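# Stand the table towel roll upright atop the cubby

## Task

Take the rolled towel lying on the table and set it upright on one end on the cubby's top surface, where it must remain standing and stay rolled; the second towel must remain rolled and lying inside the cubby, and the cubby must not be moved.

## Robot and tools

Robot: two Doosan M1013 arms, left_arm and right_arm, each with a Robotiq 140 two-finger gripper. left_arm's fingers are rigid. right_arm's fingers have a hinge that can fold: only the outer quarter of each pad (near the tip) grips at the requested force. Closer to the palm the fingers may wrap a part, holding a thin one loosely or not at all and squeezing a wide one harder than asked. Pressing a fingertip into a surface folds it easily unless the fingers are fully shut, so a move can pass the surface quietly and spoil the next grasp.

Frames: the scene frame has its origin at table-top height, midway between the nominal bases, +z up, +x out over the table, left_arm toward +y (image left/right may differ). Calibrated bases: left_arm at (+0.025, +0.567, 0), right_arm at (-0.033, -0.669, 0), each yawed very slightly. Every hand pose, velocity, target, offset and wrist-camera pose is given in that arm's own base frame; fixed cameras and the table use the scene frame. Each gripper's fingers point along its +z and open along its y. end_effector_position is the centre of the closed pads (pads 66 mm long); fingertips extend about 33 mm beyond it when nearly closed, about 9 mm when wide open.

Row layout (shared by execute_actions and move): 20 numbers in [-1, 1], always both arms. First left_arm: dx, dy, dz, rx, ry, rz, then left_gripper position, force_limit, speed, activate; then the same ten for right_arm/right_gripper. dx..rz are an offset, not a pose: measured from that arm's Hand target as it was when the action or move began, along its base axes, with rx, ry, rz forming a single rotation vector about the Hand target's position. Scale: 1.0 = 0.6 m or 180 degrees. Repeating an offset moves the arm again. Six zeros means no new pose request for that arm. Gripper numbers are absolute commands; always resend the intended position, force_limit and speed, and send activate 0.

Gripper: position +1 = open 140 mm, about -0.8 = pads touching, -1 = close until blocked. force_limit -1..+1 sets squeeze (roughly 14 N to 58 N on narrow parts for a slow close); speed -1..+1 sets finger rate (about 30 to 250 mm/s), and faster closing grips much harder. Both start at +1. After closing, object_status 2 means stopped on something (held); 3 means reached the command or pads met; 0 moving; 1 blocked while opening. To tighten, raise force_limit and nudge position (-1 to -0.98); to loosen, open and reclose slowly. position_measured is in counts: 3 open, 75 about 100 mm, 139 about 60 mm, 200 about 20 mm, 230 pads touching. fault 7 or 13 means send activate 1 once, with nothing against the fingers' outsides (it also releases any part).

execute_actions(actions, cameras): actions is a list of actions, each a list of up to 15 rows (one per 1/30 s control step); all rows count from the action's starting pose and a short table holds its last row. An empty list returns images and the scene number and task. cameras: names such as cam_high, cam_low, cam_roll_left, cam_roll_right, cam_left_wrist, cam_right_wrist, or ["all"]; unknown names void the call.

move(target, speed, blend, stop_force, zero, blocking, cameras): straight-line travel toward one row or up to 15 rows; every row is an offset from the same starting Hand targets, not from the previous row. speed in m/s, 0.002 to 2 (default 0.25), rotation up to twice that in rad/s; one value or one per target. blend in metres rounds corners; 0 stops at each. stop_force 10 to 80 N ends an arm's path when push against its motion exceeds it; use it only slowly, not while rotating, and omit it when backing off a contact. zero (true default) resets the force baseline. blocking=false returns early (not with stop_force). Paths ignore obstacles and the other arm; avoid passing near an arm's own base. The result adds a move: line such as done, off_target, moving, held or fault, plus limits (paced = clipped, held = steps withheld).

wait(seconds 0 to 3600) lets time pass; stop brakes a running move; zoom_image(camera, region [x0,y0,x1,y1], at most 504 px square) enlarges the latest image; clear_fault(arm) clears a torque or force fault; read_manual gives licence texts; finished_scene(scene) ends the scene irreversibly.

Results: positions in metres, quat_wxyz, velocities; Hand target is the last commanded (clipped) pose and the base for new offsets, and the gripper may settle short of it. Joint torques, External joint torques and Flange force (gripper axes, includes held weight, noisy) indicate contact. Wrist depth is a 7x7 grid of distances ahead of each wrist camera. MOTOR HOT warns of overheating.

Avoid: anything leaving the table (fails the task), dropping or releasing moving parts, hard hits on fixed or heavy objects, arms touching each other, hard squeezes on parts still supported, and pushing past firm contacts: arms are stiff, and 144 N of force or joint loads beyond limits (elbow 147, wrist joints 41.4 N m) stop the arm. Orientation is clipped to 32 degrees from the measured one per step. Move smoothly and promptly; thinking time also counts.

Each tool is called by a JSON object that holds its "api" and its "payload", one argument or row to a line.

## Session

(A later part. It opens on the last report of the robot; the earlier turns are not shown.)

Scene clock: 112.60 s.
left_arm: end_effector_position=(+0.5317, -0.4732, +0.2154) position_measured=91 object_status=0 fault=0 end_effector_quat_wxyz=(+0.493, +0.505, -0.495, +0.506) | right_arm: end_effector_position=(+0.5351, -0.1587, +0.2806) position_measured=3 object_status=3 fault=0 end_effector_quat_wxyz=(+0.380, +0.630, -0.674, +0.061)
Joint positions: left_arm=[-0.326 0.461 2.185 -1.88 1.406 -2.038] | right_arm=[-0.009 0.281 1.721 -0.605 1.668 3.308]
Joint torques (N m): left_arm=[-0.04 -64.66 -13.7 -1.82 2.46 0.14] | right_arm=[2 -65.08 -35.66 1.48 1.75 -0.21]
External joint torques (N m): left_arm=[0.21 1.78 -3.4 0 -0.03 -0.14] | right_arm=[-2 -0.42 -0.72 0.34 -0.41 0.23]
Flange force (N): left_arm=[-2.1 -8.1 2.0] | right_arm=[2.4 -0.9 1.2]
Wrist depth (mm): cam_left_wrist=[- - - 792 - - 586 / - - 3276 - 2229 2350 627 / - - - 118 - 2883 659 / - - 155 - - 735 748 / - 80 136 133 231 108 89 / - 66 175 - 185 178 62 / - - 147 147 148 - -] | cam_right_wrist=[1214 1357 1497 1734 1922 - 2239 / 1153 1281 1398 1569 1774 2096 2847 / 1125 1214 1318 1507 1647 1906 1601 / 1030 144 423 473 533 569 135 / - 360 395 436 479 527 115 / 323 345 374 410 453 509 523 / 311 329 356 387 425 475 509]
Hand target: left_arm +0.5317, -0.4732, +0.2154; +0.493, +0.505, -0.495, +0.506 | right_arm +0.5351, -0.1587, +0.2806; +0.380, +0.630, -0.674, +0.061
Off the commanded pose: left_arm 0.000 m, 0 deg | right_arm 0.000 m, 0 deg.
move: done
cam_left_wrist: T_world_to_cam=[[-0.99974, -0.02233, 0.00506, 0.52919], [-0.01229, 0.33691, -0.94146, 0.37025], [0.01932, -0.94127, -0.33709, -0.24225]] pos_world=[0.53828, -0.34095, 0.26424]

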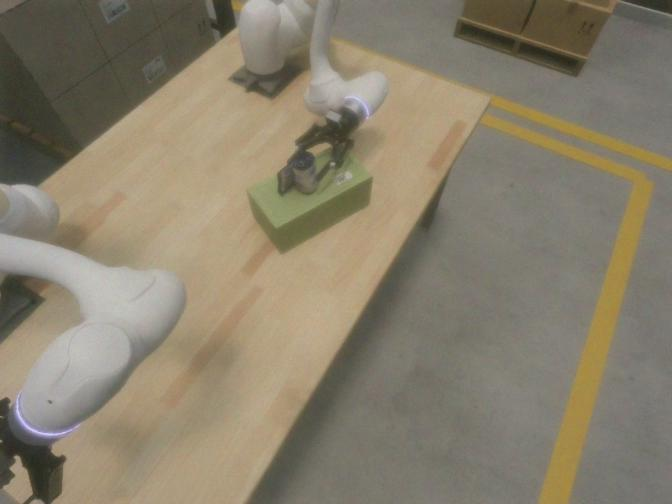

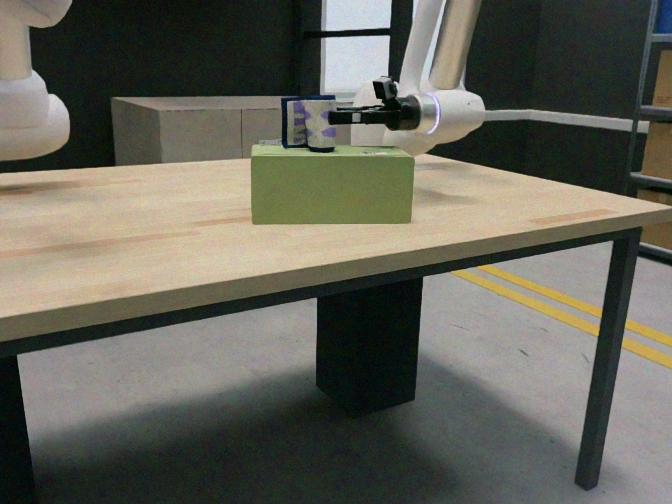

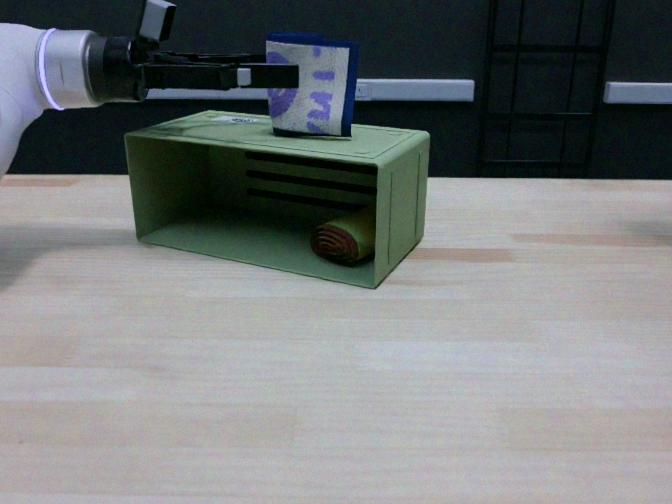

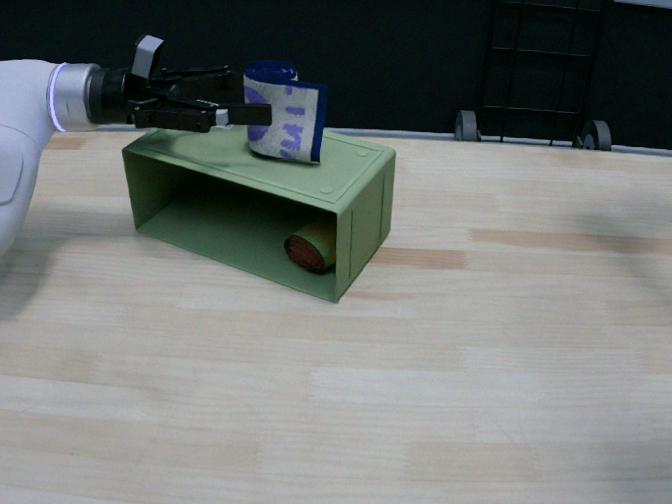

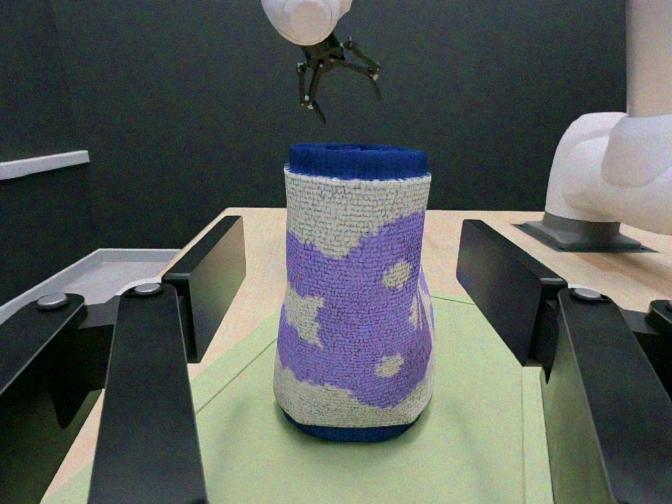

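{"api": "move", "payload": {
  "target": [
    [0,0.233,0,0,0,0,0.3,-0.6,-1,0,0,0,0,0,0,0,1,1,1,0],
    [0,0.233,0.341,0,0,0,0.3,-0.6,-1,0,0,0,0,0,0,0,1,1,1,0],
    [-0.16,-0.02,0.341,0.385,-0.385,-0.385,0.3,-0.6,-1,0,0,0,0,0,0,0,1,1,1,0]
  ],
  "speed": [0.1,0.3,0.5],
  "blend": [0.03,0.05,0],
  "cameras": ["cam_high","cam_low","cam_left_wrist","cam_roll_right"]
}}

Scene clock: 148.00 s.
left_arm: end_effector_position=(+0.4358, -0.4851, +0.4200) position_measured=91 object_status=3 fault=0 end_effector_quat_wxyz=(+0.001, +0.001, +1.000, -0.011) | right_arm: end_effector_position=(+0.5351, -0.1587, +0.2806) position_measured=3 object_status=3 fault=0 end_effector_quat_wxyz=(+0.380, +0.630, -0.674, +0.061)
Joint positions: left_arm=[-0.885 0.14 1.456 -0.013 1.527 -2.453] | right_arm=[-0.009 0.281 1.721 -0.605 1.668 3.308]
Joint torques (N m): left_arm=[0.21 -57.68 -37.29 4.41 0.05 0.14] | right_arm=[1.94 -65.45 -35.82 1.46 1.7 -0.21]
External joint torques (N m): left_arm=[0.08 1.55 -4.41 -0.18 -0.07 -0.14] | right_arm=[-1.93 0.36 -0.44 0.36 -0.36 0.22]
Flange force (N): left_arm=[-7.2 -8.2 -7.3] | right_arm=[1.8 -1.8 1.3]
Wrist depth (mm): cam_left_wrist=[494 489 491 482 482 482 485 / 522 510 506 511 515 512 510 / 542 545 411 413 539 534 539 / 577 566 155 435 424 563 581 / - 80 614 458 455 108 89 / - 66 665 659 1578 - 62 / - - 1716 1702 1802 - -] | cam_right_wrist=[1207 1365 1517 1708 1922 2283 - / 1136 1260 1389 1601 1816 2041 2261 / 1114 1189 1303 1478 1659 1802 1580 / 1043 140 422 465 529 553 699 / - 359 396 437 481 533 115 / 324 344 374 407 456 507 529 / 313 329 357 390 428 475 510]
Hand target: left_arm +0.4357, -0.4852, +0.4200; +0.001, +0.001, +1.000, -0.011 | right_arm +0.5351, -0.1587, +0.2806; +0.380, +0.630, -0.674, +0.061
Off the commanded pose: left_arm 0.000 m, 0 deg | right_arm 0.000 m, 0 deg.
move: done
cam_left_wrist: T_world_to_cam=[[-0.00474, 0.99975, -0.02201, 0.50555], [0.94135, 0.01189, 0.33721, -0.54455], [0.33739, -0.01912, -0.94117, 0.37984]] pos_world=[0.38686, -0.49168, 0.55225]
Images, in order (width x height): cam_high 672x504, cam_low 672x504, cam_roll_right 672x504, cam_left_wrist 672x504.

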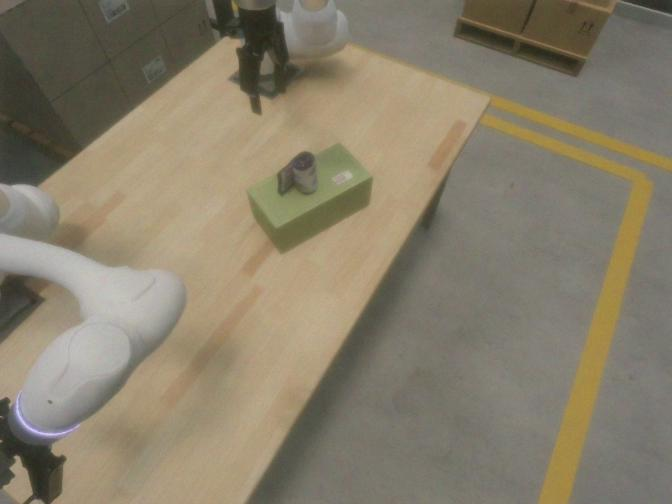

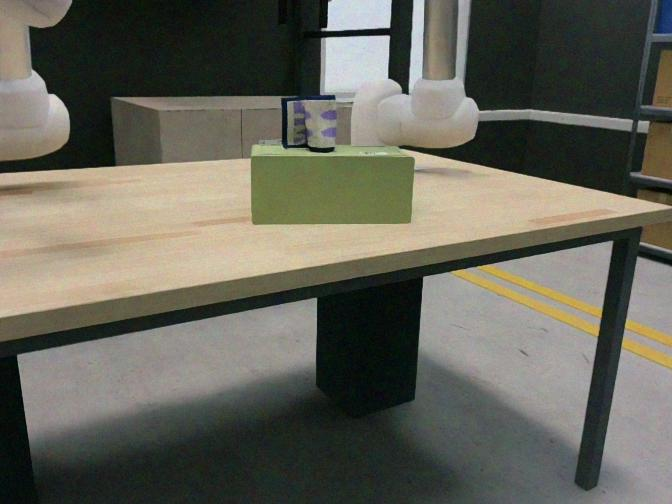

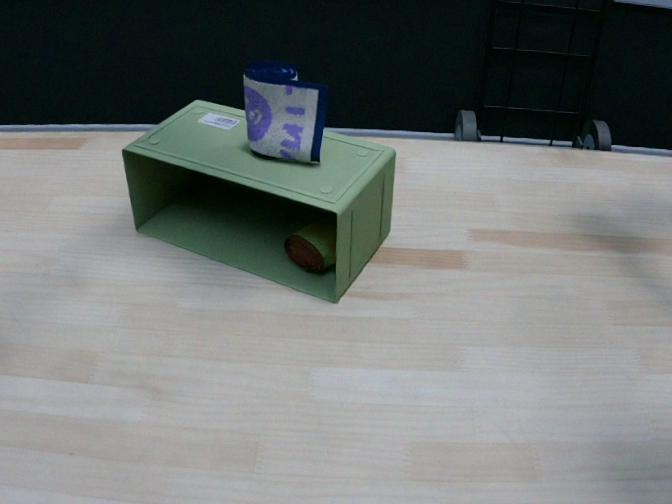

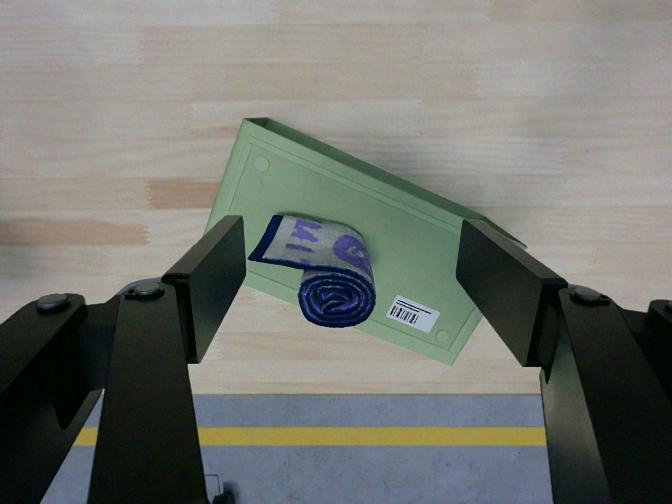

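{"api": "move", "payload": {
  "target": [
    [0,-0.013,-0.383,0,0,0,0.3,-1,-1,0,0,0,0,0,0,0,1,1,1,0],
    [0.174,-0.013,-0.383,0,0,0,0.3,-1,-1,0,0,0,0,0,0,0,1,1,1,0]
  ],
  "speed": [0.2,0.04],
  "cameras": ["cam_high","cam_low","cam_left_wrist","cam_roll_right"]
}}

Scene clock: 161.03 s.
left_arm: end_effector_position=(+0.5401, -0.4930, +0.1902) position_measured=91 object_status=3 fault=0 end_effector_quat_wxyz=(+0.001, +0.001, +1.000, -0.011) | right_arm: end_effector_position=(+0.5351, -0.1587, +0.2806) position_measured=3 object_status=3 fault=0 end_effector_quat_wxyz=(+0.380, +0.630, -0.674, +0.061)
Joint positions: left_arm=[-0.78 0.343 1.62 -0.016 1.161 -2.342] | right_arm=[-0.009 0.281 1.721 -0.605 1.668 3.308]
Joint torques (N m): left_arm=[-0.27 -74.63 -34.26 4.02 0.06 0.1] | right_arm=[1.58 -65.1 -35.77 1.47 1.7 -0.22]
External joint torques (N m): left_arm=[0.41 1.49 -4.27 -0.13 -0.08 -0.11] | right_arm=[-1.58 -0.54 -0.69 0.34 -0.36 0.24]
Flange force (N): left_arm=[-8.6 -7.2 -3.3] | right_arm=[1.9 -0.6 0.8]
Wrist depth (mm): cam_left_wrist=[161 160 160 159 159 283 284 / 170 168 169 167 169 167 288 / 180 178 177 115 175 179 177 / 342 186 79 76 77 184 188 / - 80 83 80 79 81 90 / - 66 84 84 86 84 65 / - - 1533 1441 411 - -] | cam_right_wrist=[1214 1349 1497 1721 1922 2217 - / 1147 1267 1381 1548 1845 2096 2480 / 1114 1189 1333 1507 1647 1802 2041 / 1039 144 426 475 529 572 703 / - 358 393 437 482 530 114 / 323 344 375 410 452 507 522 / 312 329 355 388 429 475 508]
Hand target: left_arm +0.5401, -0.4930, +0.1902; +0.001, +0.001, +1.000, -0.011 | right_arm +0.5351, -0.1587, +0.2806; +0.380, +0.630, -0.674, +0.061
Off the commanded pose: left_arm 0.000 m, 0 deg | right_arm 0.000 m, 0 deg.
move: done
cam_left_wrist: T_world_to_cam=[[-0.00465, 0.99975, -0.02198, 0.50873], [0.94136, 0.01179, 0.33721, -0.5653], [0.33738, -0.01912, -0.94117, 0.12819]] pos_world=[0.49126, -0.49948, 0.32245]
Images, in order (width x height): cam_high 672x504, cam_low 672x504, cam_roll_right 672x504, cam_left_wrist 672x504.

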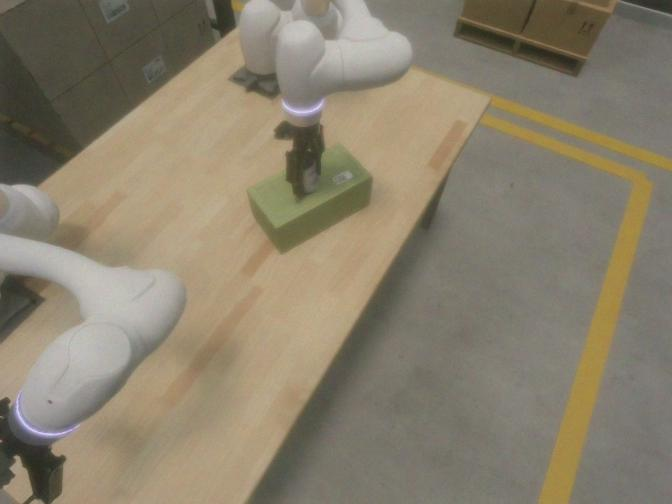

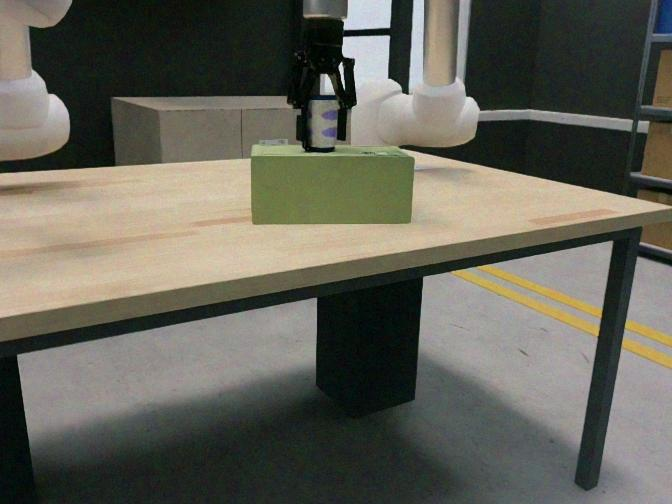

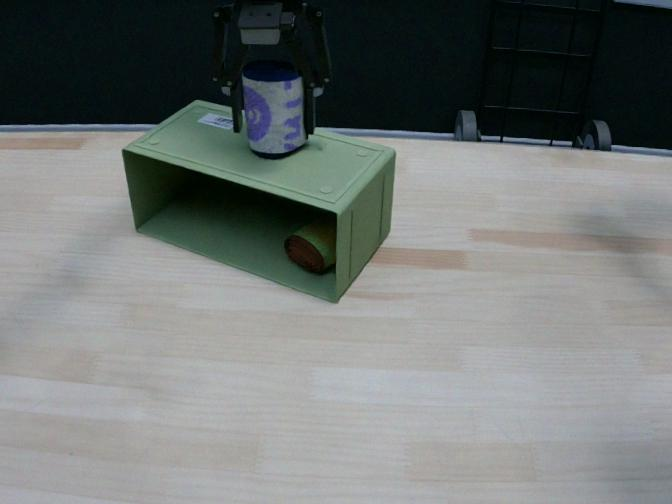

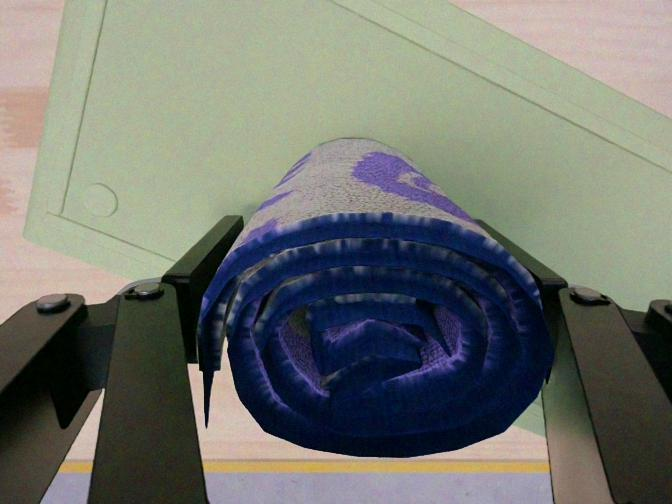

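{"api": "move", "payload": {
  "target": [
    [0,0,0,0,0,0,-0.2,-1,-1,0,0,0,0,0,0,0,1,1,1,0],
    [0,0,0.0001,0,0,0,-0.2,-1,-1,0,0,0,0,0,0,0,1,1,1,0]
  ],
  "speed": 0.04,
  "cameras": ["cam_left_wrist","cam_low"]
}}

{"api": "move", "payload": {
  "target": [
    [0,0,0,0,0,0,0.3,-1,-1,0,0,0,0,0,0,0,1,1,1,0],
    [0,0,0.0001,0,0,0,0.3,-1,-1,0,0,0,0,0,0,0,1,1,1,0]
  ],
  "speed": 0.04,
  "cameras": ["cam_left_wrist","cam_low"]
}}

Scene clock: 168.00 s.
left_arm: end_effector_position=(+0.5401, -0.4930, +0.1902) position_measured=154 object_status=3 fault=0 end_effector_quat_wxyz=(+0.001, +0.001, +1.000, -0.011) | right_arm: end_effector_position=(+0.5351, -0.1587, +0.2806) position_measured=3 object_status=3 fault=0 end_effector_quat_wxyz=(+0.380, +0.630, -0.674, +0.061)
Joint positions: left_arm=[-0.78 0.343 1.62 -0.016 1.161 -2.342] | right_arm=[-0.009 0.281 1.721 -0.605 1.668 3.308]
Joint torques (N m): left_arm=[-0.52 -73.42 -33.63 4.03 0.03 0.16] | right_arm=[2.27 -65.23 -35.88 1.48 1.76 -0.23]
External joint torques (N m): left_arm=[0.44 -0.11 -5.09 -0.12 -0.05 -0.16] | right_arm=[-2.27 0.43 -0.26 0.33 -0.43 0.25]
Flange force (N): left_arm=[-8.1 -6.8 -5.3] | right_arm=[2.0 -1.8 2.0]
Wrist depth (mm): cam_left_wrist=[162 160 160 159 162 278 282 / 169 169 170 166 167 166 170 / 179 180 176 - 174 178 177 / 342 189 99 76 73 186 188 / - 80 86 80 82 89 196 / - 72 60 90 89 - - / - - - 93 90 - -] | cam_right_wrist=[1227 1357 1497 1860 1906 2261 2023 / 1183 1281 1389 1569 1816 2041 2217 / 1119 1201 1349 1469 1671 1802 1613 / 1053 143 430 473 527 567 703 / - 357 396 438 484 530 115 / 322 344 375 412 456 507 525 / 312 330 358 390 425 474 505]
Hand target: left_arm +0.5401, -0.4930, +0.1902; +0.001, +0.001, +1.000, -0.011 | right_arm +0.5351, -0.1587, +0.2806; +0.380, +0.630, -0.674, +0.061
Off the commanded pose: left_arm 0.000 m, 0 deg | right_arm 0.000 m, 0 deg.
move: done
cam_left_wrist: T_world_to_cam=[[-0.00465, 0.99975, -0.02198, 0.50873], [0.94136, 0.01179, 0.33721, -0.5653], [0.33738, -0.01912, -0.94117, 0.12819]] pos_world=[0.49126, -0.49948, 0.32245]
Images, in order (width x height): cam_low 672x504, cam_left_wrist 672x504.

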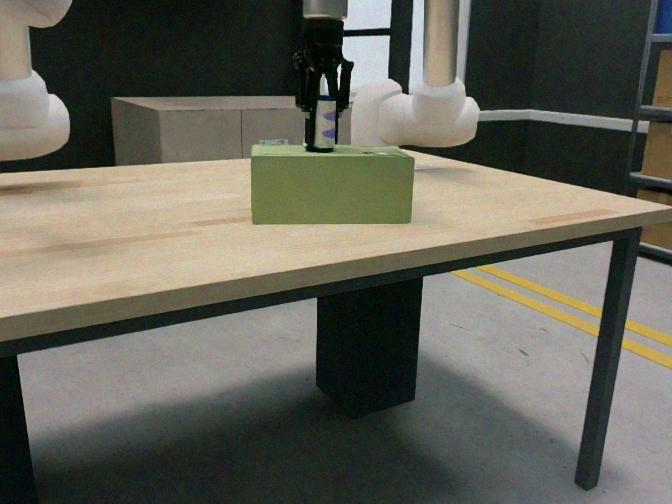

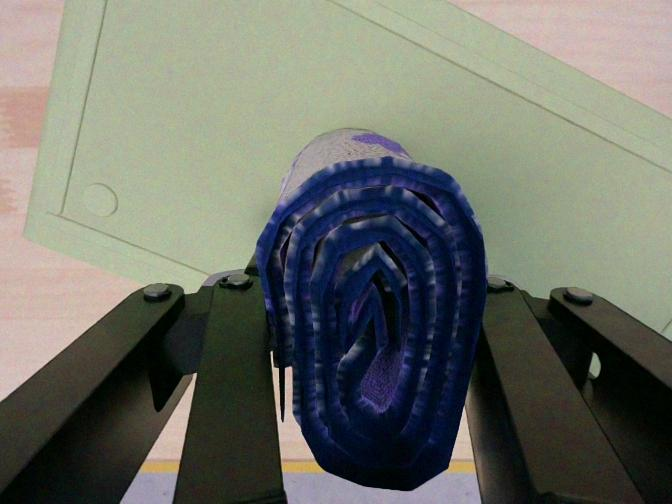

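Scene clock: 169.77 s.
left_arm: end_effector_position=(+0.5401, -0.4930, +0.1902) position_measured=91 object_status=3 fault=0 end_effector_quat_wxyz=(+0.001, +0.001, +1.000, -0.011) | right_arm: end_effector_position=(+0.5351, -0.1587, +0.2806) position_measured=3 object_status=3 fault=0 end_effector_quat_wxyz=(+0.380, +0.630, -0.674, +0.061)
Joint positions: left_arm=[-0.78 0.343 1.62 -0.016 1.161 -2.342] | right_arm=[-0.009 0.281 1.721 -0.605 1.668 3.308]
Joint torques (N m): left_arm=[-0.05 -74.49 -34.15 4.01 0.07 0.15] | right_arm=[2.08 -65.51 -35.78 1.44 1.71 -0.29]
External joint torques (N m): left_arm=[0.02 1.17 -4.5 -0.12 -0.1 -0.15] | right_arm=[-2.07 0.77 -0.48 0.38 -0.38 0.3]
Flange force (N): left_arm=[-8.2 -7.6 -3.7] | right_arm=[1.7 -2.5 1.3]
Wrist depth (mm): cam_left_wrist=[164 160 160 159 162 277 282 / 169 169 169 167 168 167 291 / 181 179 176 - 176 178 177 / 345 188 - 75 72 185 189 / - 80 83 81 81 102 89 / - 66 - 87 87 - 62 / - - 1451 90 92 - -] | cam_right_wrist=[1227 1373 1537 1659 2005 2283 - / 1153 1310 1432 1558 1721 2135 2261 / 1114 1183 1318 1488 1636 1906 1647 / 1063 144 426 471 529 565 695 / - 358 397 438 481 529 115 / 324 346 373 411 455 507 521 / 312 327 356 390 431 475 505]
Hand target: left_arm +0.5401, -0.4930, +0.1903; +0.001, +0.001, +1.000, -0.011 | right_arm +0.5351, -0.1587, +0.2806; +0.380, +0.630, -0.674, +0.061
Off the commanded pose: left_arm 0.000 m, 0 deg | right_arm 0.000 m, 0 deg.
move: done
cam_left_wrist: T_world_to_cam=[[-0.00468, 0.99975, -0.02189, 0.50872], [0.94139, 0.01179, 0.33712, -0.56528], [0.3373, -0.01902, -0.94121, 0.12829]] pos_world=[0.49126, -0.49948, 0.32245]
Images, in order (width x height): cam_low 672x504, cam_left_wrist 672x504.

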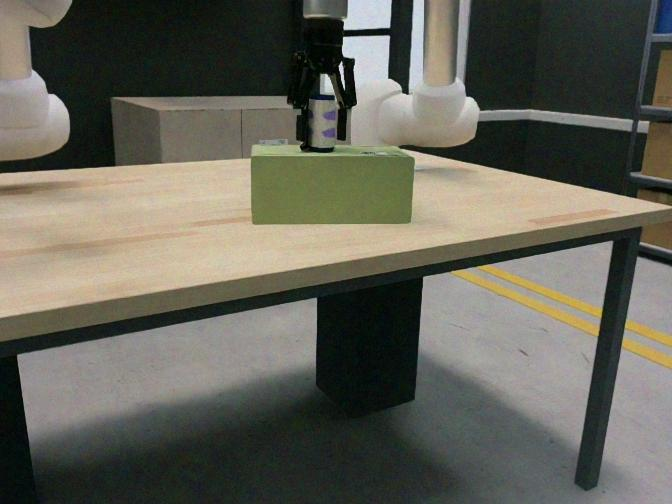

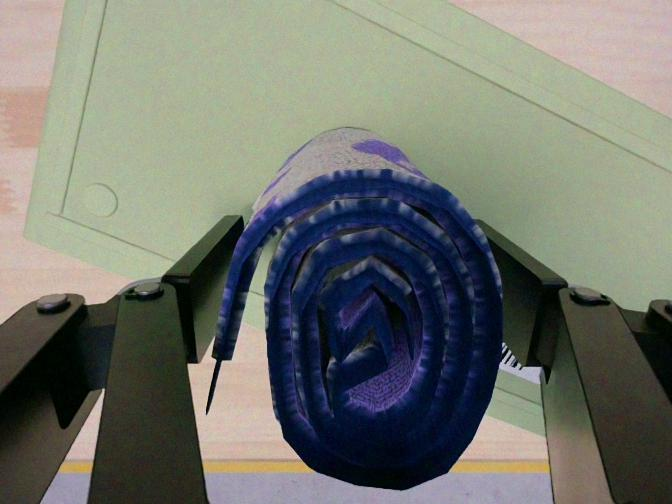

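{"api": "move", "payload": {
  "target": [
    [0,0,0,0,0,0,0.15,-1,-1,0,0,0,0,0,0,0,1,1,1,0],
    [0.17,0,0,0,0,0,0.15,-1,-1,0,0,0,0,0,0,0,1,1,1,0],
    [0.17,0,0.2,0,0,0,0.15,-1,-1,0,0,0,0,0,0,0,1,1,1,0],
    [-0.13,0,0.38,0,0,0,0.15,-1,-1,0,0,0,0,0,0,0,1,1,1,0]
  ],
  "speed": [0.05,0.05,0.2,0.25],
  "cameras": ["cam_left_wrist","cam_low","cam_high","cam_roll_right"]
}}

Scene clock: 179.83 s.
left_arm: end_effector_position=(+0.4622, -0.4930, +0.4182) position_measured=110 object_status=3 fault=0 end_effector_quat_wxyz=(+0.001, +0.001, +1.000, -0.011) | right_arm: end_effector_position=(+0.5351, -0.1587, +0.2806) position_measured=3 object_status=3 fault=0 end_effector_quat_wxyz=(+0.380, +0.630, -0.674, +0.061)
Joint positions: left_arm=[-0.862 0.179 1.414 -0.013 1.531 -2.43] | right_arm=[-0.009 0.281 1.721 -0.605 1.668 3.308]
Joint torques (N m): left_arm=[-0.78 -62.96 -37.3 4.35 0.04 0.14] | right_arm=[1.81 -65.25 -35.93 1.48 1.75 -0.21]
External joint torques (N m): left_arm=[0.92 2.62 -4.62 -0.11 -0.06 -0.14] | right_arm=[-2.06 0.24 -0.39 0.31 -0.42 0.23]
Flange force (N): left_arm=[-10.1 -9.0 -7.7] | right_arm=[2.0 -1.6 1.6]
Wrist depth (mm): cam_left_wrist=[484 486 490 485 484 479 480 / 510 510 498 503 508 510 504 / 546 538 407 409 531 537 531 / 577 570 153 315 165 565 575 / - 85 596 609 456 112 90 / - 66 663 1544 1676 - 77 / - - 1744 1716 1744 - -] | cam_right_wrist=[1207 1341 1497 1683 1971 2261 2261 / 1153 1274 1406 1548 1788 2059 2621 / 1114 1227 1341 1488 1696 1890 1558 / 1043 144 425 473 523 574 695 / - 360 396 438 485 529 115 / 323 346 374 409 450 507 518 / 313 329 355 388 422 474 504]
Hand target: left_arm +0.4621, -0.4930, +0.4183; +0.001, +0.001, +1.000, -0.011 | right_arm +0.5351, -0.1587, +0.2806; +0.380, +0.630, -0.674, +0.061
Off the commanded pose: left_arm 0.000 m, 0 deg | right_arm 0.000 m, 0 deg.
move: done
cam_left_wrist: T_world_to_cam=[[-0.00478, 0.99975, -0.02192, 0.5134], [0.94139, 0.01189, 0.33712, -0.56876], [0.3373, -0.01902, -0.94121, 0.36916]] pos_world=[0.41336, -0.49948, 0.55045]
Images, in order (width x height): cam_high 672x504, cam_low 672x504, cam_roll_right 672x504, cam_left_wrist 672x504.

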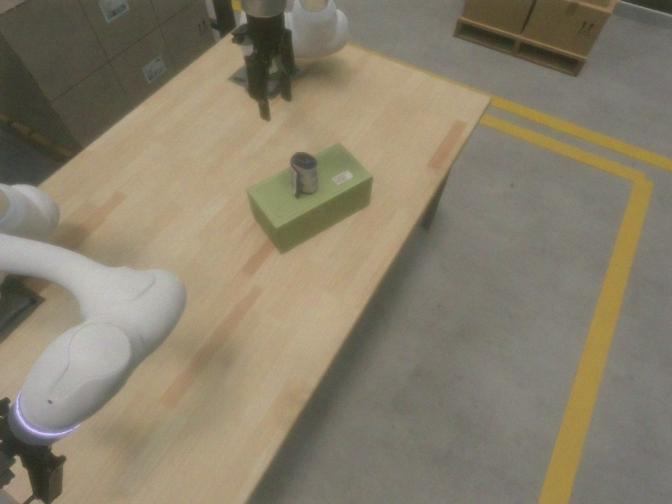

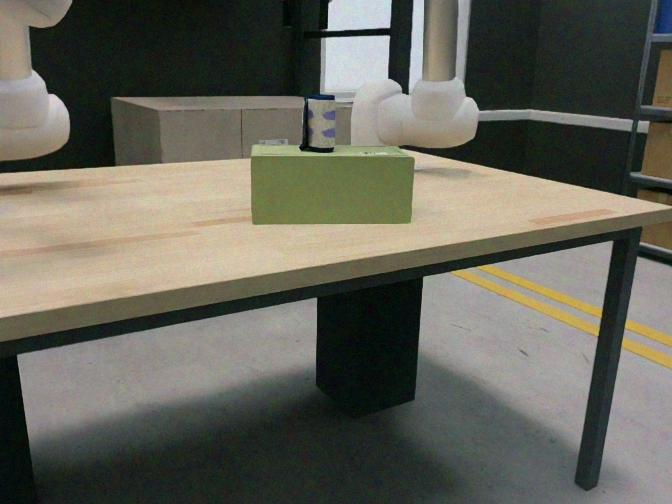

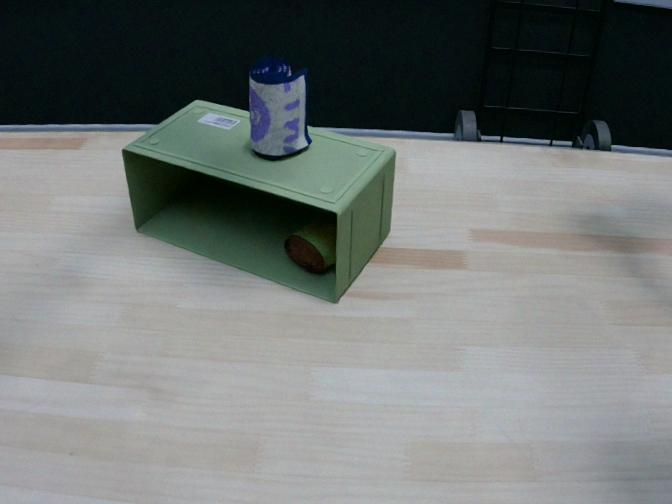

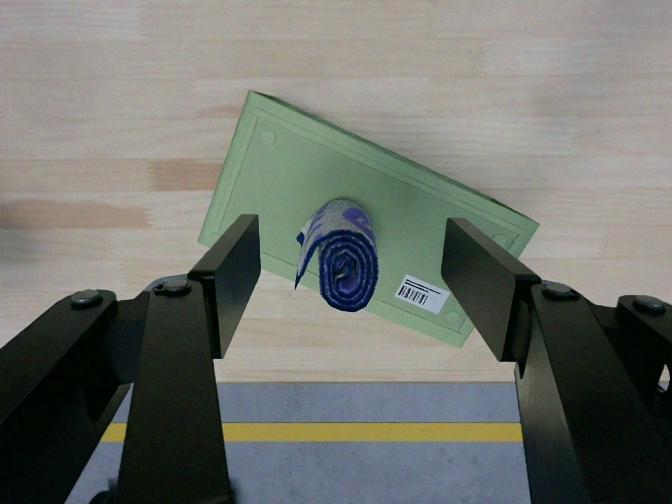

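{"api": "finished_scene", "payload": {
  "scene": 1
}}

The scene is finished: the task was done.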